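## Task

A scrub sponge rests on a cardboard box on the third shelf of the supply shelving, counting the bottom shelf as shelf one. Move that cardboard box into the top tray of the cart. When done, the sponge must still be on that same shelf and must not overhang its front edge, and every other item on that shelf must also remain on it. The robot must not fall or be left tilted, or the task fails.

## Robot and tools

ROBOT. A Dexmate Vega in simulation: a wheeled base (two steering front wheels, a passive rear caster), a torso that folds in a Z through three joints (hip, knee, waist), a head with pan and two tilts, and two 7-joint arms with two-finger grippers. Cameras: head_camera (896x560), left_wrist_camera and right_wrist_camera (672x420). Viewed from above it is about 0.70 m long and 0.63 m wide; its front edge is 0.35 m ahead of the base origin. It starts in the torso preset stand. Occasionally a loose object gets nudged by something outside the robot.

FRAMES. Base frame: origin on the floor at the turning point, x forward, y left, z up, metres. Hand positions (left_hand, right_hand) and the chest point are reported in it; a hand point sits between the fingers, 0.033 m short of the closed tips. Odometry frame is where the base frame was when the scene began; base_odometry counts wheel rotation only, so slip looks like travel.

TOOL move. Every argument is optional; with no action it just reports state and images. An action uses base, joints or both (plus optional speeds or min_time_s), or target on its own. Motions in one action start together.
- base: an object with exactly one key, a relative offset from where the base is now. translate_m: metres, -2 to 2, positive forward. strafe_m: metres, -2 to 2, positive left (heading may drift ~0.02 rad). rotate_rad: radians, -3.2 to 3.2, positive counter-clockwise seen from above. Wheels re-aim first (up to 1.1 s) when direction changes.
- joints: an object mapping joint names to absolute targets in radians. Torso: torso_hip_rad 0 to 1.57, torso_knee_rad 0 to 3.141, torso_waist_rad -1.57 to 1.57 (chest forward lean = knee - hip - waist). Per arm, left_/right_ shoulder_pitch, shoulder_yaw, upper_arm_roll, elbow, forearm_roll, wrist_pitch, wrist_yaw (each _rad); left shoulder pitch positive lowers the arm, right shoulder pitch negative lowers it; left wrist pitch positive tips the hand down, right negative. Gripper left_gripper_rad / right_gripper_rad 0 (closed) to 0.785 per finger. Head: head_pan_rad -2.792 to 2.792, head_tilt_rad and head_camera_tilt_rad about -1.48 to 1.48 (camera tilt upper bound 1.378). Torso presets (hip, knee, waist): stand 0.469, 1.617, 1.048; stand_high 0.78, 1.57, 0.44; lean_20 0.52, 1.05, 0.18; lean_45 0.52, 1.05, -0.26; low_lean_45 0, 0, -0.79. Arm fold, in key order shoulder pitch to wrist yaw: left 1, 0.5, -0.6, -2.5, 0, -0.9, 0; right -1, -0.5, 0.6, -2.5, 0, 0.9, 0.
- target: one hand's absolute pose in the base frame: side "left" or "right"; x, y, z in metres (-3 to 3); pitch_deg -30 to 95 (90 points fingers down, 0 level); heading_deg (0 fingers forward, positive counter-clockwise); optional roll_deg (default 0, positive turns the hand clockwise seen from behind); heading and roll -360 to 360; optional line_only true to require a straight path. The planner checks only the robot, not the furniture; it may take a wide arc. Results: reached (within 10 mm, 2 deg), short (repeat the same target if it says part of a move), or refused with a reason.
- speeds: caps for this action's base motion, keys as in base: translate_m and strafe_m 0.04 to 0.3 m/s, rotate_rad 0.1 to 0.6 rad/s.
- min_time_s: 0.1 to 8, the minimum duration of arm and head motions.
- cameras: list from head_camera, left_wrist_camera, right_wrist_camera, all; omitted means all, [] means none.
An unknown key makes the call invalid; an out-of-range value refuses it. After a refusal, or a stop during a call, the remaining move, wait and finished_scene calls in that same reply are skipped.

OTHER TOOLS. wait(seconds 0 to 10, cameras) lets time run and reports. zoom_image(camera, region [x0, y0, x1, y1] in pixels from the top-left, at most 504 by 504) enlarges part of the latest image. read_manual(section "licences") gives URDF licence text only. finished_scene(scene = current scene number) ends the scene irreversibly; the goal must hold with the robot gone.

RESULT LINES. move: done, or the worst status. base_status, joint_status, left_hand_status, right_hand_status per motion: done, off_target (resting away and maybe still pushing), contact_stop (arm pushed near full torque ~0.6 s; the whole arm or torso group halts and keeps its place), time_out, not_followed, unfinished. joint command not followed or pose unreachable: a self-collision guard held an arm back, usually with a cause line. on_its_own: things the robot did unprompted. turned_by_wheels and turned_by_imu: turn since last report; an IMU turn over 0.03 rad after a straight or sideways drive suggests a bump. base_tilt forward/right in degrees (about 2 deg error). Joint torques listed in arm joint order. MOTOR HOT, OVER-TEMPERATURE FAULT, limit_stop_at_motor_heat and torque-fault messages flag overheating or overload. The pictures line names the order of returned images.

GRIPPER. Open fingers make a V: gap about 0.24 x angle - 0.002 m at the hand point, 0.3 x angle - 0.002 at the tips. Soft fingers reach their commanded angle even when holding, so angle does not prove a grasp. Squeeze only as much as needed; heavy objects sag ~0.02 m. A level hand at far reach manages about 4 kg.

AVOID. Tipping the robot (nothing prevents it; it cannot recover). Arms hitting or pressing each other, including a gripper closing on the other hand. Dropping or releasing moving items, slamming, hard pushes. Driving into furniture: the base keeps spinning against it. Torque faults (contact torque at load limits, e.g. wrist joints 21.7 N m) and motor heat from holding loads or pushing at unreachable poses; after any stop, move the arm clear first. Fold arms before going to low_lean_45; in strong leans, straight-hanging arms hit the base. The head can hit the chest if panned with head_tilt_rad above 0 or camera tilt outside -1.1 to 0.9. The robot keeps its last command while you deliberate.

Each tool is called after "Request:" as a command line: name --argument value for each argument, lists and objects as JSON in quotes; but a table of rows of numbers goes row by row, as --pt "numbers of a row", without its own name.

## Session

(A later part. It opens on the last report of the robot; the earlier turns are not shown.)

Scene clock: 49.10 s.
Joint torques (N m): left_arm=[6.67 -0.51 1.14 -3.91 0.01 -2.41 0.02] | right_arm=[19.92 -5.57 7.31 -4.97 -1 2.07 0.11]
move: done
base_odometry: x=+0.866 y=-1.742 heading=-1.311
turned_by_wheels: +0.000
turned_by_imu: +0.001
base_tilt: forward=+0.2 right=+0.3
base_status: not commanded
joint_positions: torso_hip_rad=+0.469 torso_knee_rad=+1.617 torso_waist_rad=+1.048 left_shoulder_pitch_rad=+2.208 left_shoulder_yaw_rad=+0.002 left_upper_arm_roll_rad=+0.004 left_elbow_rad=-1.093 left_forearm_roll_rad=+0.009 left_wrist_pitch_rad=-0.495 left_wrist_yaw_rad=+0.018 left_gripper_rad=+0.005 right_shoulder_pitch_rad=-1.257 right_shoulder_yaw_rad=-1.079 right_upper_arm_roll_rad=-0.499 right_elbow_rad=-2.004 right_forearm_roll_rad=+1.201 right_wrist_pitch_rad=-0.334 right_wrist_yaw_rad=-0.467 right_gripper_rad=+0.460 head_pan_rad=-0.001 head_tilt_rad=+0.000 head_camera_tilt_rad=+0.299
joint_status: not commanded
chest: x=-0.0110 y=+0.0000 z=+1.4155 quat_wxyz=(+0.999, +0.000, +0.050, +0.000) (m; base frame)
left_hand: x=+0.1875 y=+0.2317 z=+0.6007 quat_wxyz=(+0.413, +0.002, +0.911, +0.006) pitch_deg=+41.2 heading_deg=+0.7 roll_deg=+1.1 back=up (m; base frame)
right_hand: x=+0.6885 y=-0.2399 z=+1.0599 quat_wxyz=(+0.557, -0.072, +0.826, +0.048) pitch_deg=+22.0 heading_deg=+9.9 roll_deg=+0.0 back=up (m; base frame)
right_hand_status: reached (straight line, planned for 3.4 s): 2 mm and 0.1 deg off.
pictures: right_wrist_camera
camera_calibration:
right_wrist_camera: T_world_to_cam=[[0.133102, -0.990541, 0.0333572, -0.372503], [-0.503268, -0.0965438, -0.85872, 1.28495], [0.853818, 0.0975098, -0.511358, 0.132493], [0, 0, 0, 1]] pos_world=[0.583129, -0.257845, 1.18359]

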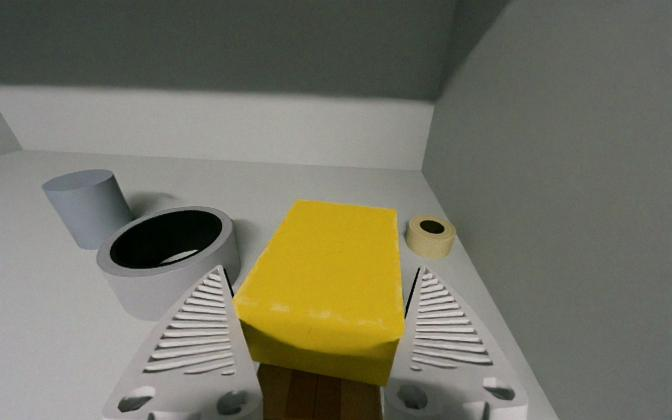

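Request:
move --joints '{"right_gripper_rad":0.25}' --cameras '["right_wrist_camera","head_camera"]'

Request:
move --target '{"side":"right","x":0.68,"y":-0.24,"z":1.10,"pitch_deg":22,"heading_deg":10}' --cameras '["right_wrist_camera","head_camera"]'

Scene clock: 50.13 s.
Joint torques (N m): left_arm=[7.5 1.42 1.13 -4.07 0.03 -2.5 0.13] | right_arm=[21.03 -5.62 6.11 -4.28 -0.46 2.37 0.38]
move: done
base_odometry: x=+0.866 y=-1.742 heading=-1.311
turned_by_wheels: +0.000
turned_by_imu: +0.000
base_tilt: forward=+0.2 right=+0.3
base_status: not commanded
joint_positions: torso_hip_rad=+0.469 torso_knee_rad=+1.617 torso_waist_rad=+1.048 left_shoulder_pitch_rad=+2.208 left_shoulder_yaw_rad=+0.002 left_upper_arm_roll_rad=+0.004 left_elbow_rad=-1.093 left_forearm_roll_rad=+0.009 left_wrist_pitch_rad=-0.495 left_wrist_yaw_rad=+0.018 left_gripper_rad=+0.005 right_shoulder_pitch_rad=-1.253 right_shoulder_yaw_rad=-1.075 right_upper_arm_roll_rad=-0.502 right_elbow_rad=-2.000 right_forearm_roll_rad=+1.199 right_wrist_pitch_rad=-0.336 right_wrist_yaw_rad=-0.465 right_gripper_rad=+0.251 head_pan_rad=-0.001 head_tilt_rad=+0.000 head_camera_tilt_rad=+0.299
joint_status: all done
chest: x=-0.0110 y=+0.0000 z=+1.4155 quat_wxyz=(+0.999, +0.000, +0.050, +0.000) (m; base frame)
left_hand: x=+0.1875 y=+0.2317 z=+0.6007 quat_wxyz=(+0.413, +0.002, +0.911, +0.006) pitch_deg=+41.2 heading_deg=+0.7 roll_deg=+1.1 back=up (m; base frame)
right_hand: x=+0.6896 y=-0.2392 z=+1.0597 quat_wxyz=(+0.557, -0.072, +0.826, +0.049) pitch_deg=+22.0 heading_deg=+10.0 roll_deg=+0.0 back=up (m; base frame)
pictures: head_camera, right_wrist_camera
camera_calibration:
head_camera: T_world_to_cam=[[0.0111994, -0.999796, 0.0168286, 0.00447132], [-0.385056, -0.0198438, -0.92268, 1.38456], [0.922825, 0.00385348, -0.385199, 0.604629], [0, 0, 0, 1]] pos_world=[-0.0248863, 0.0296154, 1.51033]
right_wrist_camera: T_world_to_cam=[[0.13387, -0.990433, 0.0334859, -0.372526], [-0.503194, -0.0970457, -0.858707, 1.28529], [0.853741, 0.0981051, -0.511372, 0.131648], [0, 0, 0, 1]] pos_world=[0.584229, -0.257146, 1.18349]

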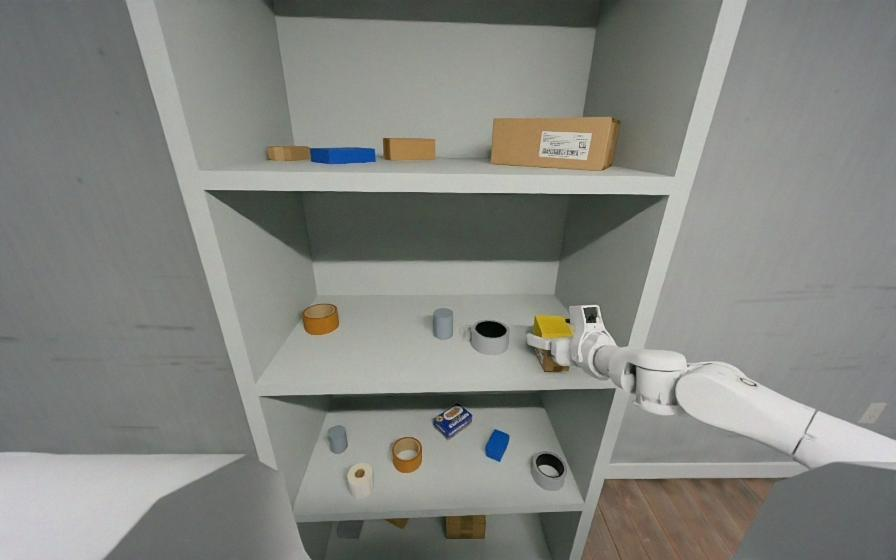

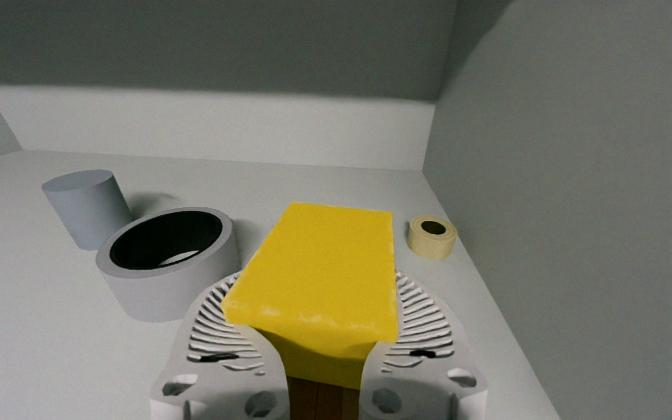

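Scene clock: 52.00 s.
Joint torques (N m): left_arm=[7.32 -0.23 1.3 -3.82 -0.07 -2.78 0.15] | right_arm=[8.23 -7.71 12.12 -7.55 -0.42 1.86 -0.54]
move: done
base_odometry: x=+0.866 y=-1.742 heading=-1.311
turned_by_wheels: +0.000
turned_by_imu: +0.000
base_tilt: forward=+0.2 right=+0.3
base_status: not commanded
joint_positions: torso_hip_rad=+0.469 torso_knee_rad=+1.617 torso_waist_rad=+1.048 left_shoulder_pitch_rad=+2.208 left_shoulder_yaw_rad=+0.002 left_upper_arm_roll_rad=+0.004 left_elbow_rad=-1.093 left_forearm_roll_rad=+0.009 left_wrist_pitch_rad=-0.495 left_wrist_yaw_rad=+0.018 left_gripper_rad=+0.005 right_shoulder_pitch_rad=-1.261 right_shoulder_yaw_rad=-1.144 right_upper_arm_roll_rad=-0.429 right_elbow_rad=-2.095 right_forearm_roll_rad=+1.301 right_wrist_pitch_rad=-0.385 right_wrist_yaw_rad=-0.517 right_gripper_rad=+0.251 head_pan_rad=-0.001 head_tilt_rad=+0.000 head_camera_tilt_rad=+0.299
joint_status: not commanded
chest: x=-0.0110 y=+0.0000 z=+1.4155 quat_wxyz=(+0.999, +0.000, +0.050, +0.000) (m; base frame)
left_hand: x=+0.1875 y=+0.2317 z=+0.6007 quat_wxyz=(+0.413, +0.002, +0.911, +0.006) pitch_deg=+41.2 heading_deg=+0.7 roll_deg=+1.1 back=up (m; base frame)
right_hand: x=+0.6805 y=-0.2401 z=+1.0975 quat_wxyz=(+0.557, -0.072, +0.826, +0.049) pitch_deg=+22.0 heading_deg=+10.0 roll_deg=+0.0 back=up (m; base frame)
right_hand_status: reached (straight line, planned for 0.7 s): 3 mm and 0.1 deg off.
pictures: head_camera, right_wrist_camera
camera_calibration:
head_camera: T_world_to_cam=[[0.0111994, -0.999796, 0.0168286, 0.00447132], [-0.385056, -0.0198438, -0.92268, 1.38456], [0.922825, 0.00385348, -0.385199, 0.604629], [0, 0, 0, 1]] pos_world=[-0.0248863, 0.0296154, 1.51033]
right_wrist_camera: T_world_to_cam=[[0.133689, -0.990471, 0.0330926, -0.373003], [-0.503557, -0.0966523, -0.858539, 1.31323], [0.853556, 0.0981131, -0.51168, 0.159245], [0, 0, 0, 1]] pos_world=[0.575229, -0.258146, 1.22129]

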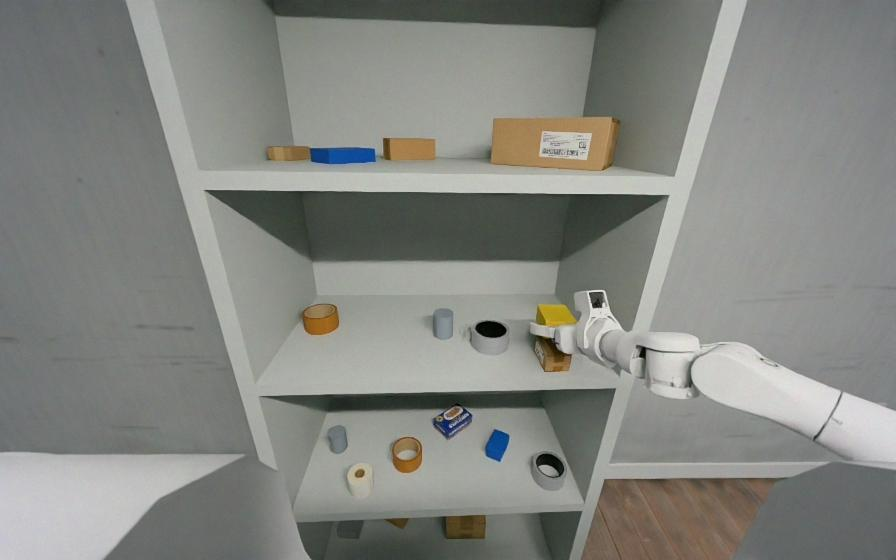

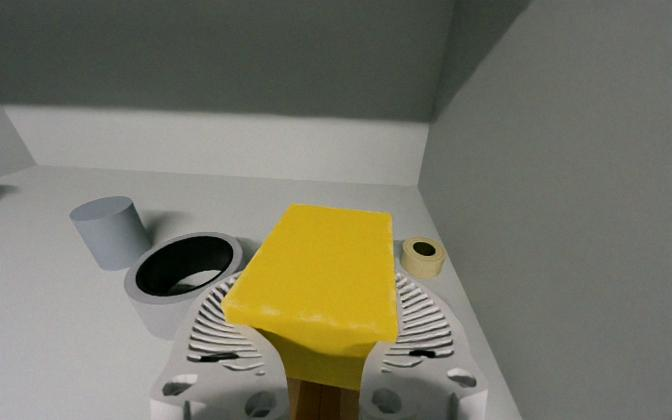

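Request:
move --target '{"side":"right","x":0.68,"y":0.12,"z":1.10,"pitch_deg":22,"heading_deg":20}' --cameras '["right_wrist_camera","head_camera"]'

Request:
move --target '{"side":"right","x":0.68,"y":0.12,"z":1.018,"pitch_deg":22,"heading_deg":20}' --cameras '["right_wrist_camera","head_camera"]'

Scene clock: 57.17 s.
Joint torques (N m): left_arm=[7.12 0.56 1.16 -3.95 0.05 -3.36 -0.03] | right_arm=[23.47 4.1 4.02 -6.65 -1.13 2.77 -0.49]
move: done
base_odometry: x=+0.866 y=-1.742 heading=-1.311
turned_by_wheels: +0.000
turned_by_imu: +0.001
base_tilt: forward=+0.1 right=+0.2
base_status: not commanded
joint_positions: torso_hip_rad=+0.469 torso_knee_rad=+1.617 torso_waist_rad=+1.048 left_shoulder_pitch_rad=+2.208 left_shoulder_yaw_rad=+0.002 left_upper_arm_roll_rad=+0.004 left_elbow_rad=-1.093 left_forearm_roll_rad=+0.009 left_wrist_pitch_rad=-0.495 left_wrist_yaw_rad=+0.018 left_gripper_rad=+0.005 right_shoulder_pitch_rad=-0.833 right_shoulder_yaw_rad=-0.320 right_upper_arm_roll_rad=-0.947 right_elbow_rad=-1.836 right_forearm_roll_rad=+1.044 right_wrist_pitch_rad=-0.616 right_wrist_yaw_rad=-0.868 right_gripper_rad=+0.251 head_pan_rad=-0.001 head_tilt_rad=+0.000 head_camera_tilt_rad=+0.299
joint_status: not commanded
chest: x=-0.0110 y=+0.0000 z=+1.4155 quat_wxyz=(+0.999, +0.000, +0.050, +0.000) (m; base frame)
left_hand: x=+0.1875 y=+0.2317 z=+0.6007 quat_wxyz=(+0.413, +0.002, +0.911, +0.006) pitch_deg=+41.2 heading_deg=+0.7 roll_deg=+1.1 back=up (m; base frame)
right_hand: x=+0.6801 y=+0.1175 z=+1.0992 quat_wxyz=(+0.550, -0.143, +0.817, +0.097) pitch_deg=+22.1 heading_deg=+19.9 roll_deg=+0.1 back=up (m; base frame)
right_hand_status: reached (straight line, planned for 2.9 s): 3 mm and 0.1 deg off.
pictures: head_camera, right_wrist_camera
camera_calibration:
head_camera: T_world_to_cam=[[0.0111994, -0.999796, 0.0168286, 0.00447132], [-0.385056, -0.0198438, -0.92268, 1.38456], [0.922825, 0.00385348, -0.385199, 0.604629], [0, 0, 0, 1]] pos_world=[-0.0248863, 0.0296154, 1.51033]
right_wrist_camera: T_world_to_cam=[[0.302513, -0.952588, 0.0325861, -0.137584], [-0.479736, -0.181713, -0.85839, 1.34273], [0.823614, 0.244042, -0.511961, 0.128945], [0, 0, 0, 1]] pos_world=[0.579576, 0.0814632, 1.22309]

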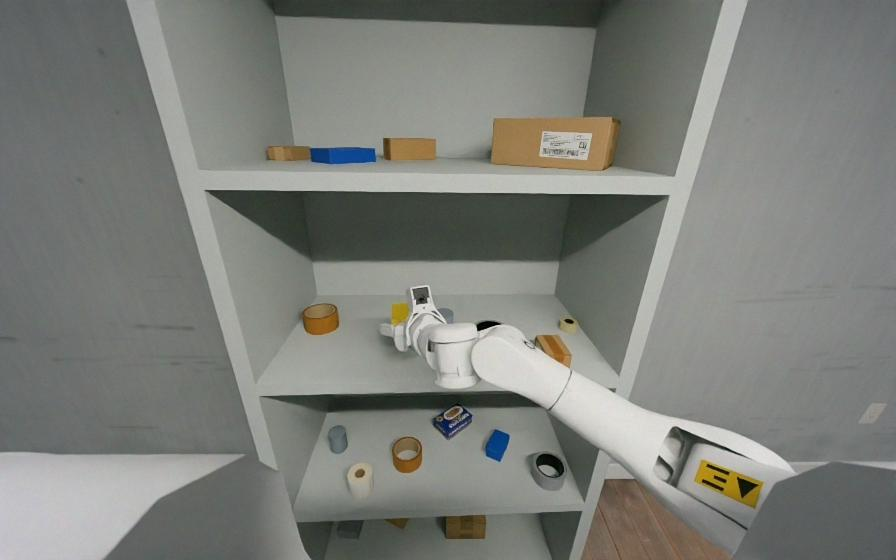

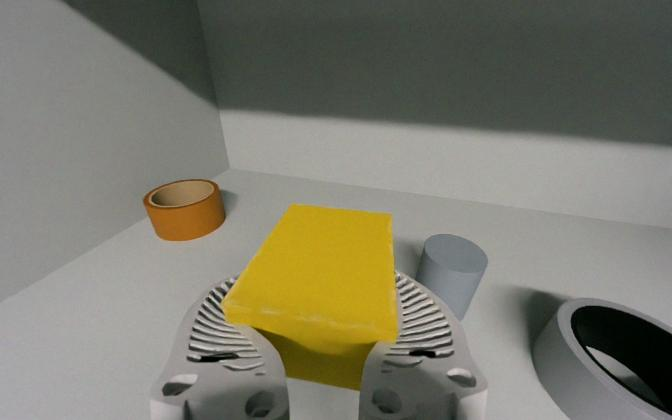

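Scene clock: 59.53 s.
Joint torques (N m): left_arm=[7.43 1.04 1.26 -4.3 -0.06 -2.6 0.08] | right_arm=[8.35 4.08 3.96 -4.35 -0.28 2.4 0.31]
move: done
base_odometry: x=+0.866 y=-1.742 heading=-1.311
turned_by_wheels: +0.000
turned_by_imu: +0.001
base_tilt: forward=+0.2 right=+0.3
base_status: not commanded
joint_positions: torso_hip_rad=+0.469 torso_knee_rad=+1.617 torso_waist_rad=+1.048 left_shoulder_pitch_rad=+2.208 left_shoulder_yaw_rad=+0.002 left_upper_arm_roll_rad=+0.004 left_elbow_rad=-1.093 left_forearm_roll_rad=+0.009 left_wrist_pitch_rad=-0.495 left_wrist_yaw_rad=+0.018 left_gripper_rad=+0.005 right_shoulder_pitch_rad=-0.899 right_shoulder_yaw_rad=-0.312 right_upper_arm_roll_rad=-1.037 right_elbow_rad=-1.668 right_forearm_roll_rad=+0.905 right_wrist_pitch_rad=-0.424 right_wrist_yaw_rad=-0.745 right_gripper_rad=+0.251 head_pan_rad=-0.001 head_tilt_rad=+0.000 head_camera_tilt_rad=+0.299
joint_status: not commanded
chest: x=-0.0110 y=+0.0000 z=+1.4155 quat_wxyz=(+0.999, +0.000, +0.050, +0.000) (m; base frame)
left_hand: x=+0.1875 y=+0.2317 z=+0.6007 quat_wxyz=(+0.413, +0.002, +0.911, +0.006) pitch_deg=+41.2 heading_deg=+0.7 roll_deg=+1.1 back=up (m; base frame)
right_hand: x=+0.6803 y=+0.1198 z=+1.0203 quat_wxyz=(+0.551, -0.144, +0.817, +0.097) pitch_deg=+22.0 heading_deg=+20.0 roll_deg=+0.0 back=up (m; base frame)
right_hand_status: reached (straight line, planned for 1.0 s): 2 mm and 0.0 deg off.
pictures: head_camera, right_wrist_camera
camera_calibration:
head_camera: T_world_to_cam=[[0.0111994, -0.999796, 0.0168286, 0.00447244], [-0.385056, -0.0198438, -0.92268, 1.38452], [0.922825, 0.00385348, -0.385199, 0.604722], [0, 0, 0, 1]] pos_world=[-0.0249863, 0.0296154, 1.51033]
right_wrist_camera: T_world_to_cam=[[0.303229, -0.952344, 0.0330616, -0.133826], [-0.47854, -0.182188, -0.858957, 1.27529], [0.824046, 0.244639, -0.510979, 0.0863817], [0, 0, 0, 1]] pos_world=[0.579676, 0.0837625, 1.14398]

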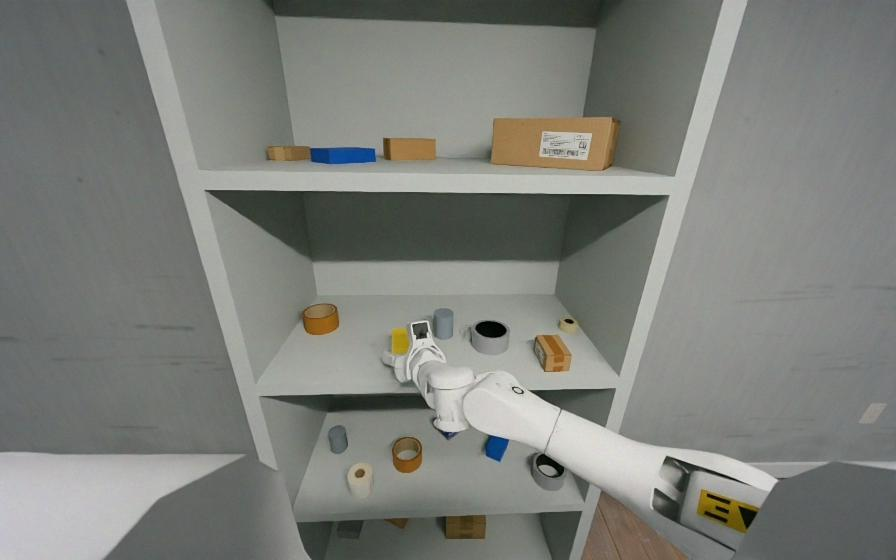

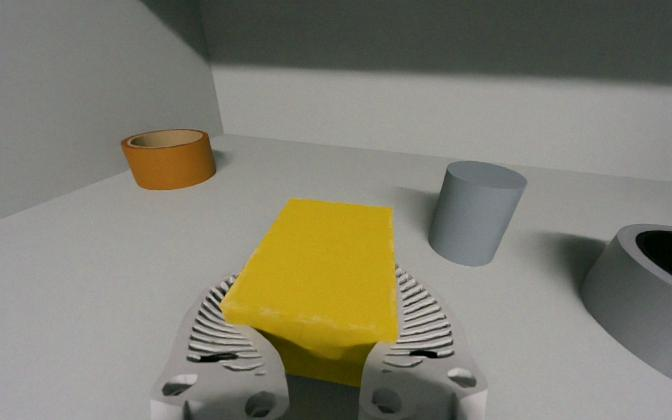

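Request:
move --target '{"side":"right","x":0.68,"y":0.12,"z":1.006,"pitch_deg":22,"heading_deg":20}' --cameras '["right_wrist_camera"]'

Request:
move --joints '{"right_gripper_rad":0.5}' --cameras '["right_wrist_camera"]'

Scene clock: 61.00 s.
Joint torques (N m): left_arm=[7.25 0.94 1.02 -3.28 0 -2.56 0.08] | right_arm=[6.11 1.53 1.62 0.16 0.14 -0.31 0.19]
move: done
base_odometry: x=+0.866 y=-1.742 heading=-1.311
turned_by_wheels: +0.000
turned_by_imu: +0.000
base_tilt: forward=+0.2 right=+0.3
base_status: not commanded
joint_positions: torso_hip_rad=+0.469 torso_knee_rad=+1.617 torso_waist_rad=+1.048 left_shoulder_pitch_rad=+2.208 left_shoulder_yaw_rad=+0.002 left_upper_arm_roll_rad=+0.004 left_elbow_rad=-1.093 left_forearm_roll_rad=+0.009 left_wrist_pitch_rad=-0.495 left_wrist_yaw_rad=+0.018 left_gripper_rad=+0.005 right_shoulder_pitch_rad=-0.908 right_shoulder_yaw_rad=-0.307 right_upper_arm_roll_rad=-1.049 right_elbow_rad=-1.637 right_forearm_roll_rad=+0.887 right_wrist_pitch_rad=-0.393 right_wrist_yaw_rad=-0.727 right_gripper_rad=+0.251 head_pan_rad=-0.001 head_tilt_rad=+0.000 head_camera_tilt_rad=+0.299
joint_status: not commanded
chest: x=-0.0113 y=+0.0000 z=+1.4155 quat_wxyz=(+0.999, +0.000, +0.050, +0.000) (m; base frame)
left_hand: x=+0.1875 y=+0.2317 z=+0.6008 quat_wxyz=(+0.413, +0.002, +0.911, +0.006) pitch_deg=+41.2 heading_deg=+0.7 roll_deg=+1.0 back=up (m; base frame)
right_hand: x=+0.6801 y=+0.1201 z=+1.0092 quat_wxyz=(+0.551, -0.144, +0.816, +0.097) pitch_deg=+21.9 heading_deg=+20.0 roll_deg=+0.0 back=up (m; base frame)
right_hand_status: reached (straight line, planned for 0.4 s): 3 mm and 0.1 deg off.
pictures: right_wrist_camera
camera_calibration:
right_wrist_camera: T_world_to_cam=[[0.3036, -0.952224, 0.0331123, -0.133522], [-0.477109, -0.182016, -0.859789, 1.2656], [0.824739, 0.245234, -0.509575, 0.0789218], [0, 0, 0, 1]] pos_world=[0.579275, 0.0838616, 1.13278]

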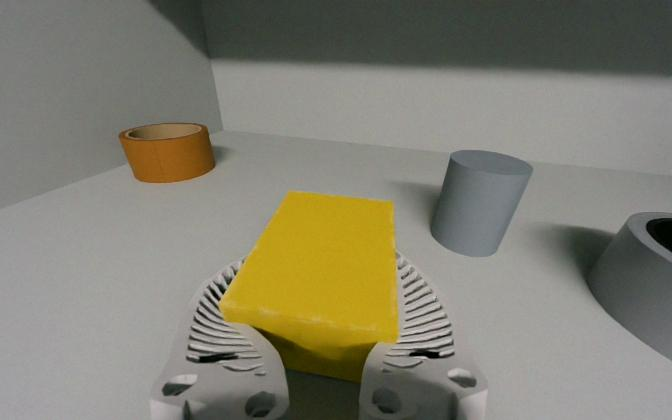

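Scene clock: 61.77 s.
Joint torques (N m): left_arm=[7.7 0.05 1.23 -3.51 0.03 -2.21 0.11] | right_arm=[3.19 3.4 1.79 -1.05 0.33 0.45 0.15]
move: done
base_odometry: x=+0.866 y=-1.742 heading=-1.311
turned_by_wheels: +0.000
turned_by_imu: +0.000
base_tilt: forward=+0.2 right=+0.4
base_status: not commanded
joint_positions: torso_hip_rad=+0.469 torso_knee_rad=+1.617 torso_waist_rad=+1.048 left_shoulder_pitch_rad=+2.208 left_shoulder_yaw_rad=+0.002 left_upper_arm_roll_rad=+0.004 left_elbow_rad=-1.093 left_forearm_roll_rad=+0.009 left_wrist_pitch_rad=-0.495 left_wrist_yaw_rad=+0.018 left_gripper_rad=+0.005 right_shoulder_pitch_rad=-0.909 right_shoulder_yaw_rad=-0.307 right_upper_arm_roll_rad=-1.050 right_elbow_rad=-1.632 right_forearm_roll_rad=+0.884 right_wrist_pitch_rad=-0.389 right_wrist_yaw_rad=-0.724 right_gripper_rad=+0.500 head_pan_rad=-0.001 head_tilt_rad=+0.000 head_camera_tilt_rad=+0.299
joint_status: all done
chest: x=-0.0113 y=+0.0000 z=+1.4155 quat_wxyz=(+0.999, +0.000, +0.050, +0.000) (m; base frame)
left_hand: x=+0.1875 y=+0.2317 z=+0.6008 quat_wxyz=(+0.413, +0.002, +0.911, +0.006) pitch_deg=+41.2 heading_deg=+0.7 roll_deg=+1.0 back=up (m; base frame)
right_hand: x=+0.6802 y=+0.1199 z=+1.0075 quat_wxyz=(+0.551, -0.144, +0.816, +0.097) pitch_deg=+21.9 heading_deg=+20.0 roll_deg=+0.0 back=up (m; base frame)
pictures: right_wrist_camera
camera_calibration:
right_wrist_camera: T_world_to_cam=[[0.303612, -0.952213, 0.033323, -0.133708], [-0.477138, -0.182222, -0.859729, 1.26401], [0.824717, 0.245124, -0.509662, 0.0781245], [0, 0, 0, 1]] pos_world=[0.579275, 0.0838618, 1.13098]

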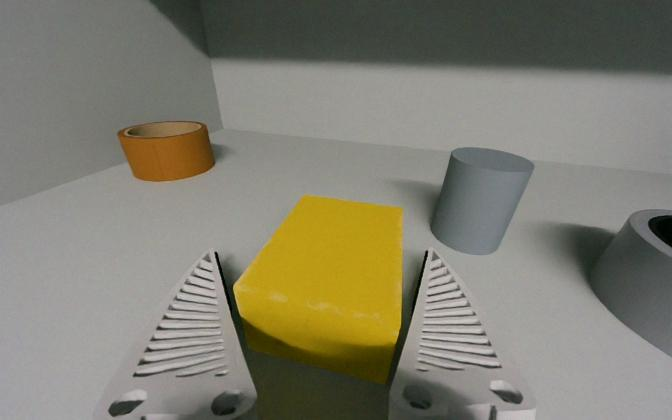

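Request:
move --target '{"side":"right","x":0.57,"y":0.08,"z":1.09,"pitch_deg":30,"heading_deg":20}' --cameras '[]'

Request:
move --target '{"side":"right","x":0.56,"y":-0.26,"z":1.08,"pitch_deg":30,"heading_deg":10}' --cameras '["right_wrist_camera","head_camera"]'

Request:
zoom_image --camera "right_wrist_camera" --region '[200, 130, 460, 330]'

Scene clock: 66.90 s.
Joint torques (N m): left_arm=[8 0.19 0.79 -3.83 -0.01 -3.07 0.03] | right_arm=[6.61 5.54 7.04 -11.84 -0.39 2.43 -0.53]
move: done
base_odometry: x=+0.866 y=-1.742 heading=-1.311
turned_by_wheels: +0.000
turned_by_imu: +0.001
base_tilt: forward=+0.2 right=+0.3
base_status: not commanded
joint_positions: torso_hip_rad=+0.469 torso_knee_rad=+1.617 torso_waist_rad=+1.048 left_shoulder_pitch_rad=+2.208 left_shoulder_yaw_rad=+0.002 left_upper_arm_roll_rad=+0.004 left_elbow_rad=-1.093 left_forearm_roll_rad=+0.009 left_wrist_pitch_rad=-0.495 left_wrist_yaw_rad=+0.018 left_gripper_rad=+0.005 right_shoulder_pitch_rad=-1.160 right_shoulder_yaw_rad=-0.227 right_upper_arm_roll_rad=-0.655 right_elbow_rad=-2.227 right_forearm_roll_rad=+1.116 right_wrist_pitch_rad=-1.081 right_wrist_yaw_rad=-1.086 right_gripper_rad=+0.500 head_pan_rad=-0.001 head_tilt_rad=+0.000 head_camera_tilt_rad=+0.299
joint_status: not commanded
chest: x=-0.0112 y=+0.0000 z=+1.4155 quat_wxyz=(+0.999, +0.000, +0.050, +0.000) (m; base frame)
left_hand: x=+0.1875 y=+0.2317 z=+0.6008 quat_wxyz=(+0.413, +0.002, +0.911, +0.006) pitch_deg=+41.2 heading_deg=+0.7 roll_deg=+1.0 back=up (m; base frame)
right_hand: x=+0.5703 y=+0.0809 z=+1.0894 quat_wxyz=(+0.492, -0.151, +0.853, +0.087) pitch_deg=+30.0 heading_deg=+20.1 roll_deg=+0.0 back=up (m; base frame)
right_hand_status: reached (straight line, planned for 2.9 s): 1 mm and 0.1 deg off.
pictures: none
No camera images: "cameras" was empty.

Scene clock: 71.67 s.
Joint torques (N m): left_arm=[7.2 0.41 1.1 -4.02 -0.03 -2.86 0.01] | right_arm=[2.2 -7.2 9.73 -3.69 -0.37 2.77 0.29]
move: done
base_odometry: x=+0.866 y=-1.742 heading=-1.311
turned_by_wheels: +0.000
turned_by_imu: +0.001
base_tilt: forward=+0.2 right=+0.4
base_status: not commanded
joint_positions: torso_hip_rad=+0.469 torso_knee_rad=+1.617 torso_waist_rad=+1.048 left_shoulder_pitch_rad=+2.208 left_shoulder_yaw_rad=+0.002 left_upper_arm_roll_rad=+0.004 left_elbow_rad=-1.093 left_forearm_roll_rad=+0.009 left_wrist_pitch_rad=-0.495 left_wrist_yaw_rad=+0.018 left_gripper_rad=+0.005 right_shoulder_pitch_rad=-1.769 right_shoulder_yaw_rad=-0.818 right_upper_arm_roll_rad=+0.255 right_elbow_rad=-2.420 right_forearm_roll_rad=+1.236 right_wrist_pitch_rad=-0.917 right_wrist_yaw_rad=-0.494 right_gripper_rad=+0.500 head_pan_rad=-0.001 head_tilt_rad=+0.000 head_camera_tilt_rad=+0.299
joint_status: not commanded
chest: x=-0.0112 y=+0.0000 z=+1.4155 quat_wxyz=(+0.999, +0.000, +0.050, +0.000) (m; base frame)
left_hand: x=+0.1875 y=+0.2317 z=+0.6008 quat_wxyz=(+0.413, +0.002, +0.911, +0.006) pitch_deg=+41.2 heading_deg=+0.7 roll_deg=+1.0 back=up (m; base frame)
right_hand: x=+0.5600 y=-0.2582 z=+1.0794 quat_wxyz=(+0.498, -0.076, +0.863, +0.044) pitch_deg=+30.1 heading_deg=+10.1 roll_deg=+0.0 back=up (m; base frame)
right_hand_status: reached (straight line, planned for 3.2 s): 2 mm and 0.1 deg off.
pictures: head_camera, right_wrist_camera
camera_calibration:
head_camera: T_world_to_cam=[[0.0111955, -0.999796, 0.0168304, 0.00447177], [-0.38485, -0.0198432, -0.922766, 1.38458], [0.922911, 0.00385362, -0.384993, 0.604597], [0, 0, 0, 1]] pos_world=[-0.0251854, 0.0296154, 1.51033]
right_wrist_camera: T_world_to_cam=[[0.139622, -0.989476, 0.03799, -0.382571], [-0.616325, -0.116868, -0.778772, 1.20704], [0.775016, 0.0853191, -0.626156, 0.41893], [0, 0, 0, 1]] pos_world=[0.472664, -0.273224, 1.21686]

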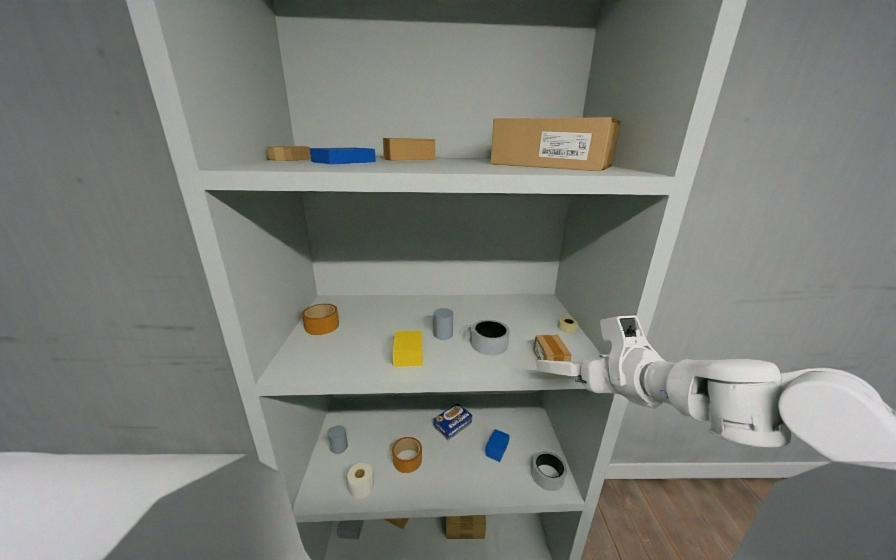

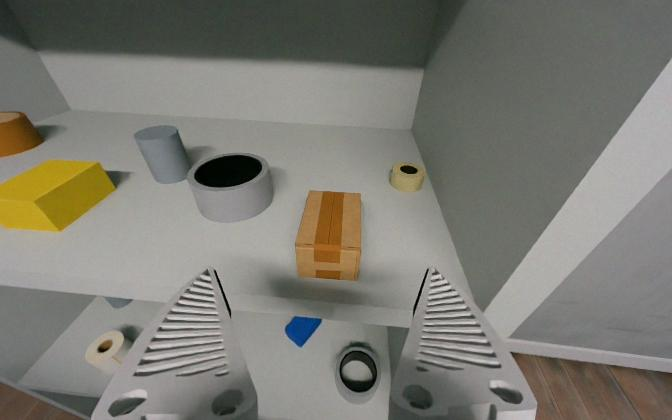

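Scaled by 1.938 from the camera's 672x420 image, which has a finer 960x600 frame.

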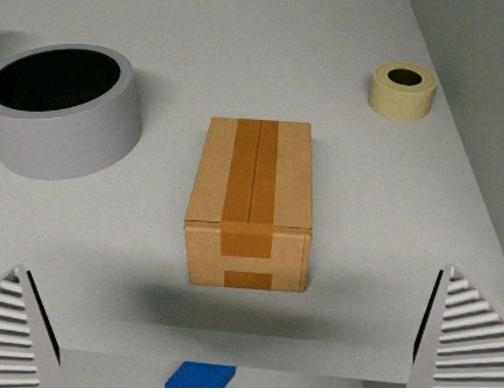

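Request:
move --target '{"side":"right","x":0.60,"y":-0.256,"z":1.05,"pitch_deg":20,"heading_deg":6}' --cameras '[]'

Request:
move --target '{"side":"right","x":0.69,"y":-0.246,"z":1.008,"pitch_deg":20,"heading_deg":6}' --cameras '["right_wrist_camera"]'

Request:
move --joints '{"right_gripper_rad":0.2}' --cameras '["right_wrist_camera"]'

Request:
move --target '{"side":"right","x":0.68,"y":-0.246,"z":1.06,"pitch_deg":20,"heading_deg":6}' --cameras '["right_wrist_camera","head_camera"]'

Scene clock: 75.67 s.
Joint torques (N m): left_arm=[7.32 -0.25 1.03 -3.58 -0.04 -2.91 0.26] | right_arm=[0.66 -3.78 4.16 -5.78 -0.86 2.59 -0.01]
move: done
base_odometry: x=+0.866 y=-1.742 heading=-1.311
turned_by_wheels: +0.000
turned_by_imu: +0.001
base_tilt: forward=+0.2 right=+0.3
base_status: not commanded
joint_positions: torso_hip_rad=+0.469 torso_knee_rad=+1.617 torso_waist_rad=+1.048 left_shoulder_pitch_rad=+2.208 left_shoulder_yaw_rad=+0.002 left_upper_arm_roll_rad=+0.004 left_elbow_rad=-1.093 left_forearm_roll_rad=+0.009 left_wrist_pitch_rad=-0.495 left_wrist_yaw_rad=+0.018 left_gripper_rad=+0.005 right_shoulder_pitch_rad=-1.799 right_shoulder_yaw_rad=-0.733 right_upper_arm_roll_rad=+0.010 right_elbow_rad=-2.271 right_forearm_roll_rad=+0.846 right_wrist_pitch_rad=-0.542 right_wrist_yaw_rad=-0.396 right_gripper_rad=+0.500 head_pan_rad=-0.001 head_tilt_rad=+0.000 head_camera_tilt_rad=+0.299
joint_status: not commanded
chest: x=-0.0112 y=+0.0000 z=+1.4155 quat_wxyz=(+0.999, +0.000, +0.050, +0.000) (m; base frame)
left_hand: x=+0.1875 y=+0.2317 z=+0.6008 quat_wxyz=(+0.413, +0.002, +0.911, +0.006) pitch_deg=+41.2 heading_deg=+0.7 roll_deg=+1.0 back=up (m; base frame)
right_hand: x=+0.5997 y=-0.2564 z=+1.0503 quat_wxyz=(+0.572, -0.043, +0.819, +0.030) pitch_deg=+20.2 heading_deg=+6.0 roll_deg=+0.0 back=up (m; base frame)
right_hand_status: reached (straight line, planned for 1.6 s): 1 mm and 0.2 deg off.
pictures: none
No camera images: "cameras" was empty.

Scene clock: 78.67 s.
Joint torques (N m): left_arm=[8.52 0.16 1.25 -4.6 0 -2.7 0.08] | right_arm=[15.82 -3.51 1.86 -2.7 -0.29 0.79 0.3]
move: done
base_odometry: x=+0.866 y=-1.742 heading=-1.311
turned_by_wheels: +0.000
turned_by_imu: +0.001
base_tilt: forward=+0.1 right=+0.3
base_status: not commanded
joint_positions: torso_hip_rad=+0.469 torso_knee_rad=+1.617 torso_waist_rad=+1.048 left_shoulder_pitch_rad=+2.208 left_shoulder_yaw_rad=+0.002 left_upper_arm_roll_rad=+0.004 left_elbow_rad=-1.093 left_forearm_roll_rad=+0.009 left_wrist_pitch_rad=-0.495 left_wrist_yaw_rad=+0.018 left_gripper_rad=+0.005 right_shoulder_pitch_rad=-1.475 right_shoulder_yaw_rad=-0.645 right_upper_arm_roll_rad=-0.230 right_elbow_rad=-1.905 right_forearm_roll_rad=+0.736 right_wrist_pitch_rad=-0.463 right_wrist_yaw_rad=-0.309 right_gripper_rad=+0.500 head_pan_rad=-0.001 head_tilt_rad=+0.000 head_camera_tilt_rad=+0.299
joint_status: not commanded
chest: x=-0.0112 y=+0.0000 z=+1.4155 quat_wxyz=(+0.999, +0.000, +0.050, +0.000) (m; base frame)
left_hand: x=+0.1875 y=+0.2317 z=+0.6008 quat_wxyz=(+0.413, +0.002, +0.911, +0.006) pitch_deg=+41.2 heading_deg=+0.7 roll_deg=+1.0 back=up (m; base frame)
right_hand: x=+0.6887 y=-0.2465 z=+1.0088 quat_wxyz=(+0.573, -0.043, +0.818, +0.030) pitch_deg=+20.0 heading_deg=+6.0 roll_deg=+0.0 back=up (m; base frame)
right_hand_status: reached (straight line, planned for 1.5 s): 2 mm and 0.0 deg off.
pictures: right_wrist_camera
camera_calibration:
right_wrist_camera: T_world_to_cam=[[0.06276, -0.997526, 0.0316798, -0.328955], [-0.477858, -0.0579019, -0.876527, 1.25055], [0.876192, 0.0398724, -0.48031, 0.0459718], [0, 0, 0, 1]] pos_world=[0.577949, -0.257565, 1.12864]

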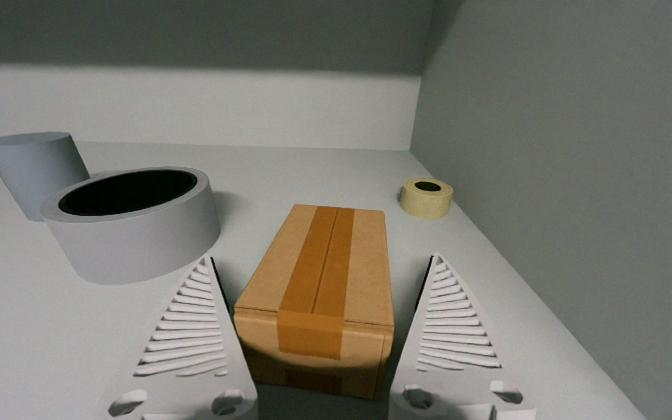

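Scene clock: 79.50 s.
Joint torques (N m): left_arm=[7.16 0.25 0.92 -4.44 0.04 -2.39 0.07] | right_arm=[13.86 -3.11 0.66 -1.32 -0.34 0.41 0.15]
move: done
base_odometry: x=+0.866 y=-1.742 heading=-1.311
turned_by_wheels: +0.000
turned_by_imu: +0.000
base_tilt: forward=+0.2 right=+0.4
base_status: not commanded
joint_positions: torso_hip_rad=+0.469 torso_knee_rad=+1.617 torso_waist_rad=+1.048 left_shoulder_pitch_rad=+2.208 left_shoulder_yaw_rad=+0.002 left_upper_arm_roll_rad=+0.004 left_elbow_rad=-1.093 left_forearm_roll_rad=+0.009 left_wrist_pitch_rad=-0.495 left_wrist_yaw_rad=+0.018 left_gripper_rad=+0.005 right_shoulder_pitch_rad=-1.471 right_shoulder_yaw_rad=-0.644 right_upper_arm_roll_rad=-0.232 right_elbow_rad=-1.901 right_forearm_roll_rad=+0.734 right_wrist_pitch_rad=-0.462 right_wrist_yaw_rad=-0.307 right_gripper_rad=+0.201 head_pan_rad=-0.001 head_tilt_rad=+0.000 head_camera_tilt_rad=+0.299
joint_status: all done
chest: x=-0.0112 y=+0.0000 z=+1.4155 quat_wxyz=(+0.999, +0.000, +0.050, +0.000) (m; base frame)
left_hand: x=+0.1875 y=+0.2317 z=+0.6008 quat_wxyz=(+0.413, +0.002, +0.911, +0.006) pitch_deg=+41.2 heading_deg=+0.7 roll_deg=+1.0 back=up (m; base frame)
right_hand: x=+0.6898 y=-0.2462 z=+1.0085 quat_wxyz=(+0.573, -0.043, +0.818, +0.030) pitch_deg=+20.0 heading_deg=+6.0 roll_deg=+0.0 back=up (m; base frame)
pictures: right_wrist_camera
camera_calibration:
right_wrist_camera: T_world_to_cam=[[0.0631179, -0.997494, 0.0319587, -0.329226], [-0.477627, -0.0583087, -0.876626, 1.25061], [0.876293, 0.0400664, -0.480111, 0.0445706], [0, 0, 0, 1]] pos_world=[0.579049, -0.257265, 1.12824]

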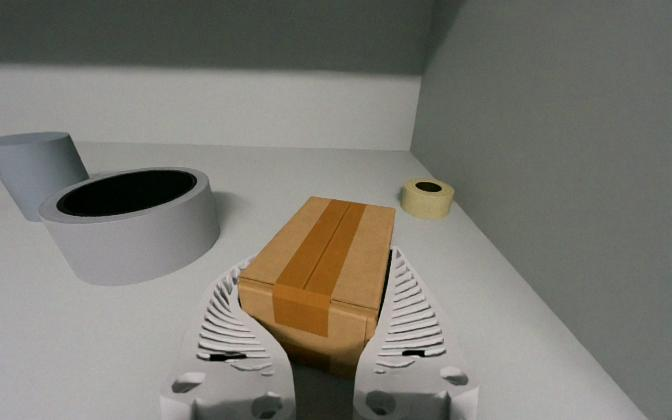

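Scene clock: 81.67 s.
Joint torques (N m): left_arm=[8.23 -0.19 1.15 -4.56 -0.03 -2.81 0.04] | right_arm=[7.1 -7.39 9.11 -10.62 -0.26 3.04 -0.54]
move: done
base_odometry: x=+0.866 y=-1.742 heading=-1.311
turned_by_wheels: +0.000
turned_by_imu: +0.001
base_tilt: forward=+0.2 right=+0.3
base_status: not commanded
joint_positions: torso_hip_rad=+0.469 torso_knee_rad=+1.617 torso_waist_rad=+1.048 left_shoulder_pitch_rad=+2.208 left_shoulder_yaw_rad=+0.002 left_upper_arm_roll_rad=+0.004 left_elbow_rad=-1.093 left_forearm_roll_rad=+0.009 left_wrist_pitch_rad=-0.495 left_wrist_yaw_rad=+0.018 left_gripper_rad=+0.005 right_shoulder_pitch_rad=-1.480 right_shoulder_yaw_rad=-0.677 right_upper_arm_roll_rad=-0.150 right_elbow_rad=-2.055 right_forearm_roll_rad=+0.828 right_wrist_pitch_rad=-0.605 right_wrist_yaw_rad=-0.375 right_gripper_rad=+0.200 head_pan_rad=-0.001 head_tilt_rad=+0.000 head_camera_tilt_rad=+0.299
joint_status: not commanded
chest: x=-0.0112 y=+0.0000 z=+1.4155 quat_wxyz=(+0.999, +0.000, +0.050, +0.000) (m; base frame)
left_hand: x=+0.1875 y=+0.2317 z=+0.6007 quat_wxyz=(+0.413, +0.002, +0.911, +0.006) pitch_deg=+41.2 heading_deg=+0.7 roll_deg=+1.0 back=up (m; base frame)
right_hand: x=+0.6804 y=-0.2460 z=+1.0576 quat_wxyz=(+0.572, -0.043, +0.818, +0.030) pitch_deg=+20.1 heading_deg=+6.0 roll_deg=+0.0 back=up (m; base frame)
right_hand_status: reached (straight line, planned for 0.8 s): 2 mm and 0.1 deg off.
pictures: head_camera, right_wrist_camera
camera_calibration:
head_camera: T_world_to_cam=[[0.0111955, -0.999796, 0.0168304, 0.00447177], [-0.38485, -0.0198432, -0.922766, 1.38458], [0.922911, 0.00385362, -0.384993, 0.604597], [0, 0, 0, 1]] pos_world=[-0.0251854, 0.0296154, 1.51033]
right_wrist_camera: T_world_to_cam=[[0.0633953, -0.997488, 0.0316131, -0.329775], [-0.479227, -0.0582124, -0.875758, 1.28945], [0.875399, 0.0403691, -0.481713, 0.0788163], [0, 0, 0, 1]] pos_world=[0.569851, -0.257066, 1.17764]

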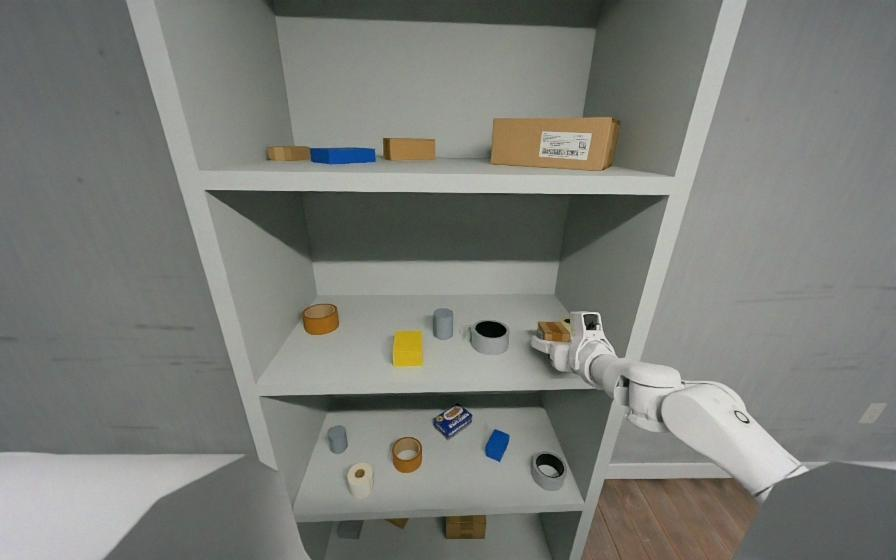

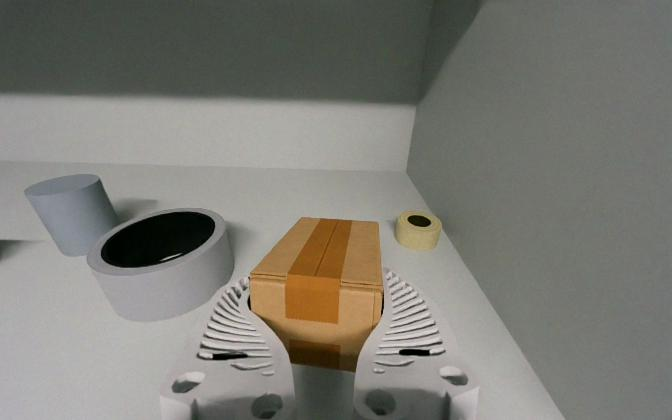

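Request:
move --base '{"translate_m": -0.5}' --cameras '[]'

Request:
move --base '{"rotate_rad": -2.25}' --cameras '["head_camera"]'

Scene clock: 86.40 s.
Joint torques (N m): left_arm=[7.61 0.3 1.01 -4.22 0.03 -2.85 0.03] | right_arm=[8.04 -5.84 9.45 -11.86 -0.54 2.98 -0.39]
move: done
base_odometry: x=+0.738 y=-1.259 heading=-1.312
turned_by_wheels: -0.001
turned_by_imu: +0.003
base_tilt: forward=+0.2 right=+0.3
base_status: done
joint_positions: torso_hip_rad=+0.469 torso_knee_rad=+1.617 torso_waist_rad=+1.048 left_shoulder_pitch_rad=+2.208 left_shoulder_yaw_rad=+0.002 left_upper_arm_roll_rad=+0.004 left_elbow_rad=-1.093 left_forearm_roll_rad=+0.009 left_wrist_pitch_rad=-0.495 left_wrist_yaw_rad=+0.018 left_gripper_rad=+0.005 right_shoulder_pitch_rad=-1.480 right_shoulder_yaw_rad=-0.678 right_upper_arm_roll_rad=-0.147 right_elbow_rad=-2.061 right_forearm_roll_rad=+0.832 right_wrist_pitch_rad=-0.611 right_wrist_yaw_rad=-0.377 right_gripper_rad=+0.200 head_pan_rad=-0.001 head_tilt_rad=+0.000 head_camera_tilt_rad=+0.299
joint_status: not commanded
chest: x=-0.0111 y=+0.0000 z=+1.4155 quat_wxyz=(+0.999, +0.000, +0.050, +0.000) (m; base frame)
left_hand: x=+0.1875 y=+0.2317 z=+0.6007 quat_wxyz=(+0.413, +0.002, +0.911, +0.006) pitch_deg=+41.2 heading_deg=+0.7 roll_deg=+1.1 back=up (m; base frame)
right_hand: x=+0.6799 y=-0.2459 z=+1.0592 quat_wxyz=(+0.572, -0.043, +0.818, +0.030) pitch_deg=+20.1 heading_deg=+6.0 roll_deg=+0.0 back=up (m; base frame)
pictures: none
No camera images: "cameras" was empty.

Scene clock: 91.70 s.
Joint torques (N m): left_arm=[8.18 0.87 1.14 -3.54 0.01 -2.58 0.13] | right_arm=[8.37 -6.29 8.42 -11 -0.61 3.89 -0.35]
move: done
base_odometry: x=+0.738 y=-1.258 heading=+2.724
turned_by_wheels: -2.248
turned_by_imu: -2.186
base_tilt: forward=+0.2 right=+0.4
base_status: done
joint_positions: torso_hip_rad=+0.469 torso_knee_rad=+1.617 torso_waist_rad=+1.048 left_shoulder_pitch_rad=+2.208 left_shoulder_yaw_rad=+0.002 left_upper_arm_roll_rad=+0.004 left_elbow_rad=-1.093 left_forearm_roll_rad=+0.009 left_wrist_pitch_rad=-0.495 left_wrist_yaw_rad=+0.018 left_gripper_rad=+0.005 right_shoulder_pitch_rad=-1.480 right_shoulder_yaw_rad=-0.678 right_upper_arm_roll_rad=-0.147 right_elbow_rad=-2.061 right_forearm_roll_rad=+0.832 right_wrist_pitch_rad=-0.611 right_wrist_yaw_rad=-0.377 right_gripper_rad=+0.200 head_pan_rad=-0.001 head_tilt_rad=+0.000 head_camera_tilt_rad=+0.299
joint_status: not commanded
chest: x=-0.0111 y=+0.0000 z=+1.4155 quat_wxyz=(+0.999, +0.000, +0.050, +0.000) (m; base frame)
left_hand: x=+0.1875 y=+0.2317 z=+0.6007 quat_wxyz=(+0.413, +0.002, +0.911, +0.006) pitch_deg=+41.2 heading_deg=+0.7 roll_deg=+1.1 back=up (m; base frame)
right_hand: x=+0.6799 y=-0.2459 z=+1.0593 quat_wxyz=(+0.572, -0.043, +0.818, +0.030) pitch_deg=+20.1 heading_deg=+6.0 roll_deg=+0.0 back=up (m; base frame)
pictures: head_camera
camera_calibration:
head_camera: T_world_to_cam=[[0.0111989, -0.999796, 0.016827, 0.00447488], [-0.385019, -0.019842, -0.922695, 1.38454], [0.922841, 0.0038545, -0.385163, 0.604667], [0, 0, 0, 1]] pos_world=[-0.0249861, 0.0296154, 1.51033]

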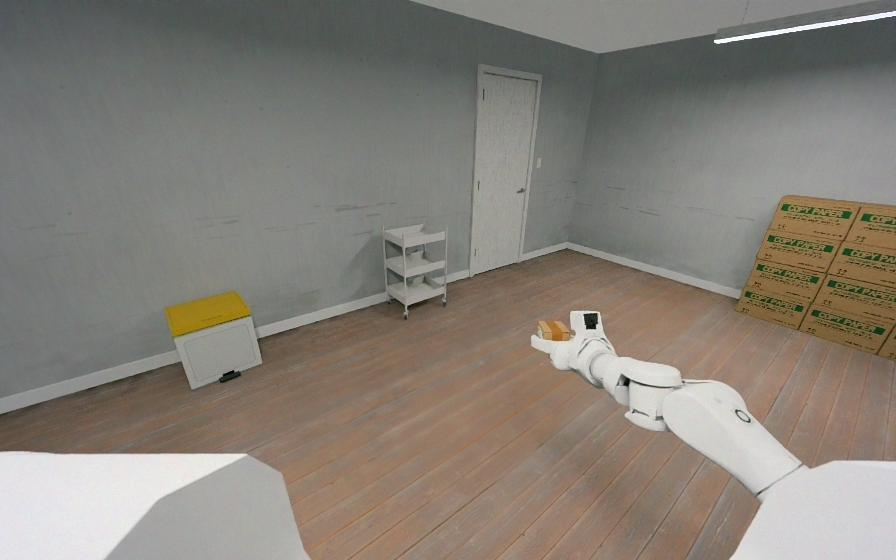

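Request:
move --base '{"translate_m": 1.9}' --cameras '[]'

Request:
move --base '{"rotate_rad": 0.7}' --joints '{"head_camera_tilt_rad":0.5}' --cameras '["head_camera","right_wrist_camera"]'

Scene clock: 100.73 s.
Joint torques (N m): left_arm=[8.24 0.49 0.98 -4.15 -0.06 -2.66 0.1] | right_arm=[9.67 -5.06 9.69 -12.06 -0.55 3.08 -0.11]
move: done
base_odometry: x=-0.996 y=-0.483 heading=+2.723
turned_by_wheels: -0.001
turned_by_imu: -0.010
base_tilt: forward=+0.1 right=+0.3
base_status: done
joint_positions: torso_hip_rad=+0.469 torso_knee_rad=+1.617 torso_waist_rad=+1.048 left_shoulder_pitch_rad=+2.208 left_shoulder_yaw_rad=+0.002 left_upper_arm_roll_rad=+0.004 left_elbow_rad=-1.093 left_forearm_roll_rad=+0.009 left_wrist_pitch_rad=-0.495 left_wrist_yaw_rad=+0.018 left_gripper_rad=+0.005 right_shoulder_pitch_rad=-1.480 right_shoulder_yaw_rad=-0.678 right_upper_arm_roll_rad=-0.147 right_elbow_rad=-2.061 right_forearm_roll_rad=+0.832 right_wrist_pitch_rad=-0.611 right_wrist_yaw_rad=-0.377 right_gripper_rad=+0.200 head_pan_rad=-0.001 head_tilt_rad=+0.000 head_camera_tilt_rad=+0.299
joint_status: not commanded
chest: x=-0.0110 y=+0.0000 z=+1.4155 quat_wxyz=(+0.999, +0.000, +0.050, +0.000) (m; base frame)
left_hand: x=+0.1875 y=+0.2317 z=+0.6007 quat_wxyz=(+0.413, +0.002, +0.911, +0.006) pitch_deg=+41.2 heading_deg=+0.7 roll_deg=+1.0 back=up (m; base frame)
right_hand: x=+0.6800 y=-0.2459 z=+1.0592 quat_wxyz=(+0.572, -0.043, +0.818, +0.030) pitch_deg=+20.1 heading_deg=+6.0 roll_deg=+0.0 back=up (m; base frame)
pictures: none
No camera images: "cameras" was empty.

Scene clock: 103.50 s.
Joint torques (N m): left_arm=[6.94 0.79 1.38 -4.37 -0.04 -2.75 0.09] | right_arm=[8.54 -5.53 8.41 -11.01 -0.61 3.54 -0.4]
move: done
base_odometry: x=-0.997 y=-0.483 heading=-2.861
turned_by_wheels: +0.699
turned_by_imu: +0.680
base_tilt: forward=+0.1 right=+0.4
base_status: done
joint_positions: torso_hip_rad=+0.469 torso_knee_rad=+1.617 torso_waist_rad=+1.048 left_shoulder_pitch_rad=+2.208 left_shoulder_yaw_rad=+0.002 left_upper_arm_roll_rad=+0.004 left_elbow_rad=-1.093 left_forearm_roll_rad=+0.009 left_wrist_pitch_rad=-0.495 left_wrist_yaw_rad=+0.018 left_gripper_rad=+0.005 right_shoulder_pitch_rad=-1.480 right_shoulder_yaw_rad=-0.678 right_upper_arm_roll_rad=-0.147 right_elbow_rad=-2.061 right_forearm_roll_rad=+0.832 right_wrist_pitch_rad=-0.611 right_wrist_yaw_rad=-0.377 right_gripper_rad=+0.200 head_pan_rad=+0.000 head_tilt_rad=+0.000 head_camera_tilt_rad=+0.499
joint_status: all done
chest: x=-0.0110 y=+0.0000 z=+1.4155 quat_wxyz=(+0.999, +0.000, +0.050, +0.000) (m; base frame)
left_hand: x=+0.1875 y=+0.2317 z=+0.6007 quat_wxyz=(+0.413, +0.002, +0.911, +0.006) pitch_deg=+41.2 heading_deg=+0.7 roll_deg=+1.0 back=up (m; base frame)
right_hand: x=+0.6800 y=-0.2459 z=+1.0592 quat_wxyz=(+0.572, -0.043, +0.818, +0.030) pitch_deg=+20.1 heading_deg=+6.0 roll_deg=+0.0 back=up (m; base frame)
pictures: head_camera, right_wrist_camera
camera_calibration:
head_camera: T_world_to_cam=[[0.0143438, -0.999797, 0.0141304, 0.00871957], [-0.560605, -0.019743, -0.827848, 1.2302], [0.827959, 0.00395292, -0.560774, 0.857542], [0, 0, 0, 1]] pos_world=[-0.0204771, 0.029616, 1.49919]
right_wrist_camera: T_world_to_cam=[[0.0636348, -0.997459, 0.0320389, -0.330337], [-0.479392, -0.0587095, -0.875635, 1.29054], [0.875291, 0.0403617, -0.48191, 0.0801365], [0, 0, 0, 1]] pos_world=[0.569551, -0.256966, 1.17924]

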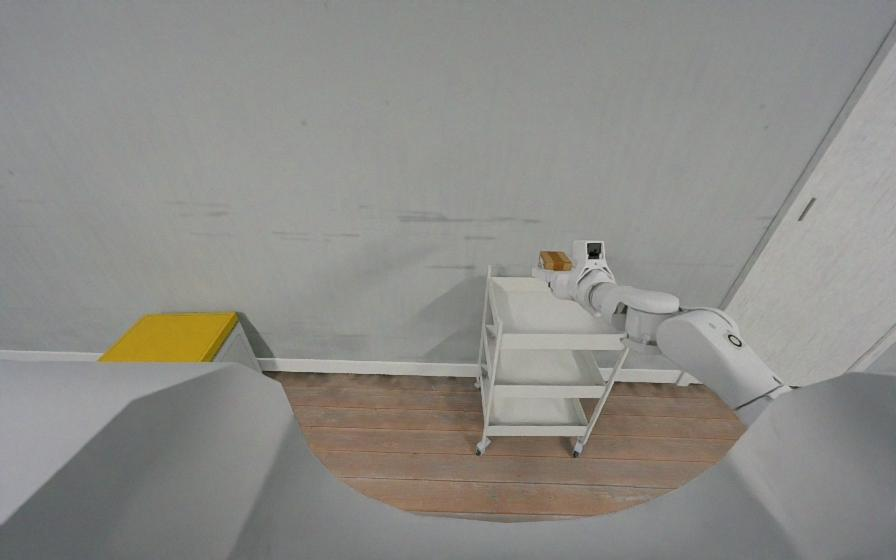

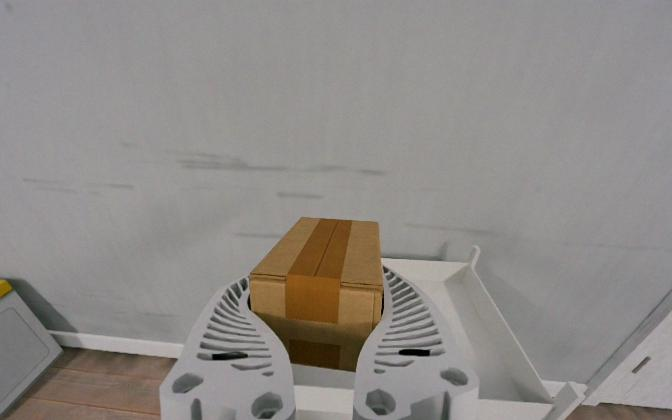

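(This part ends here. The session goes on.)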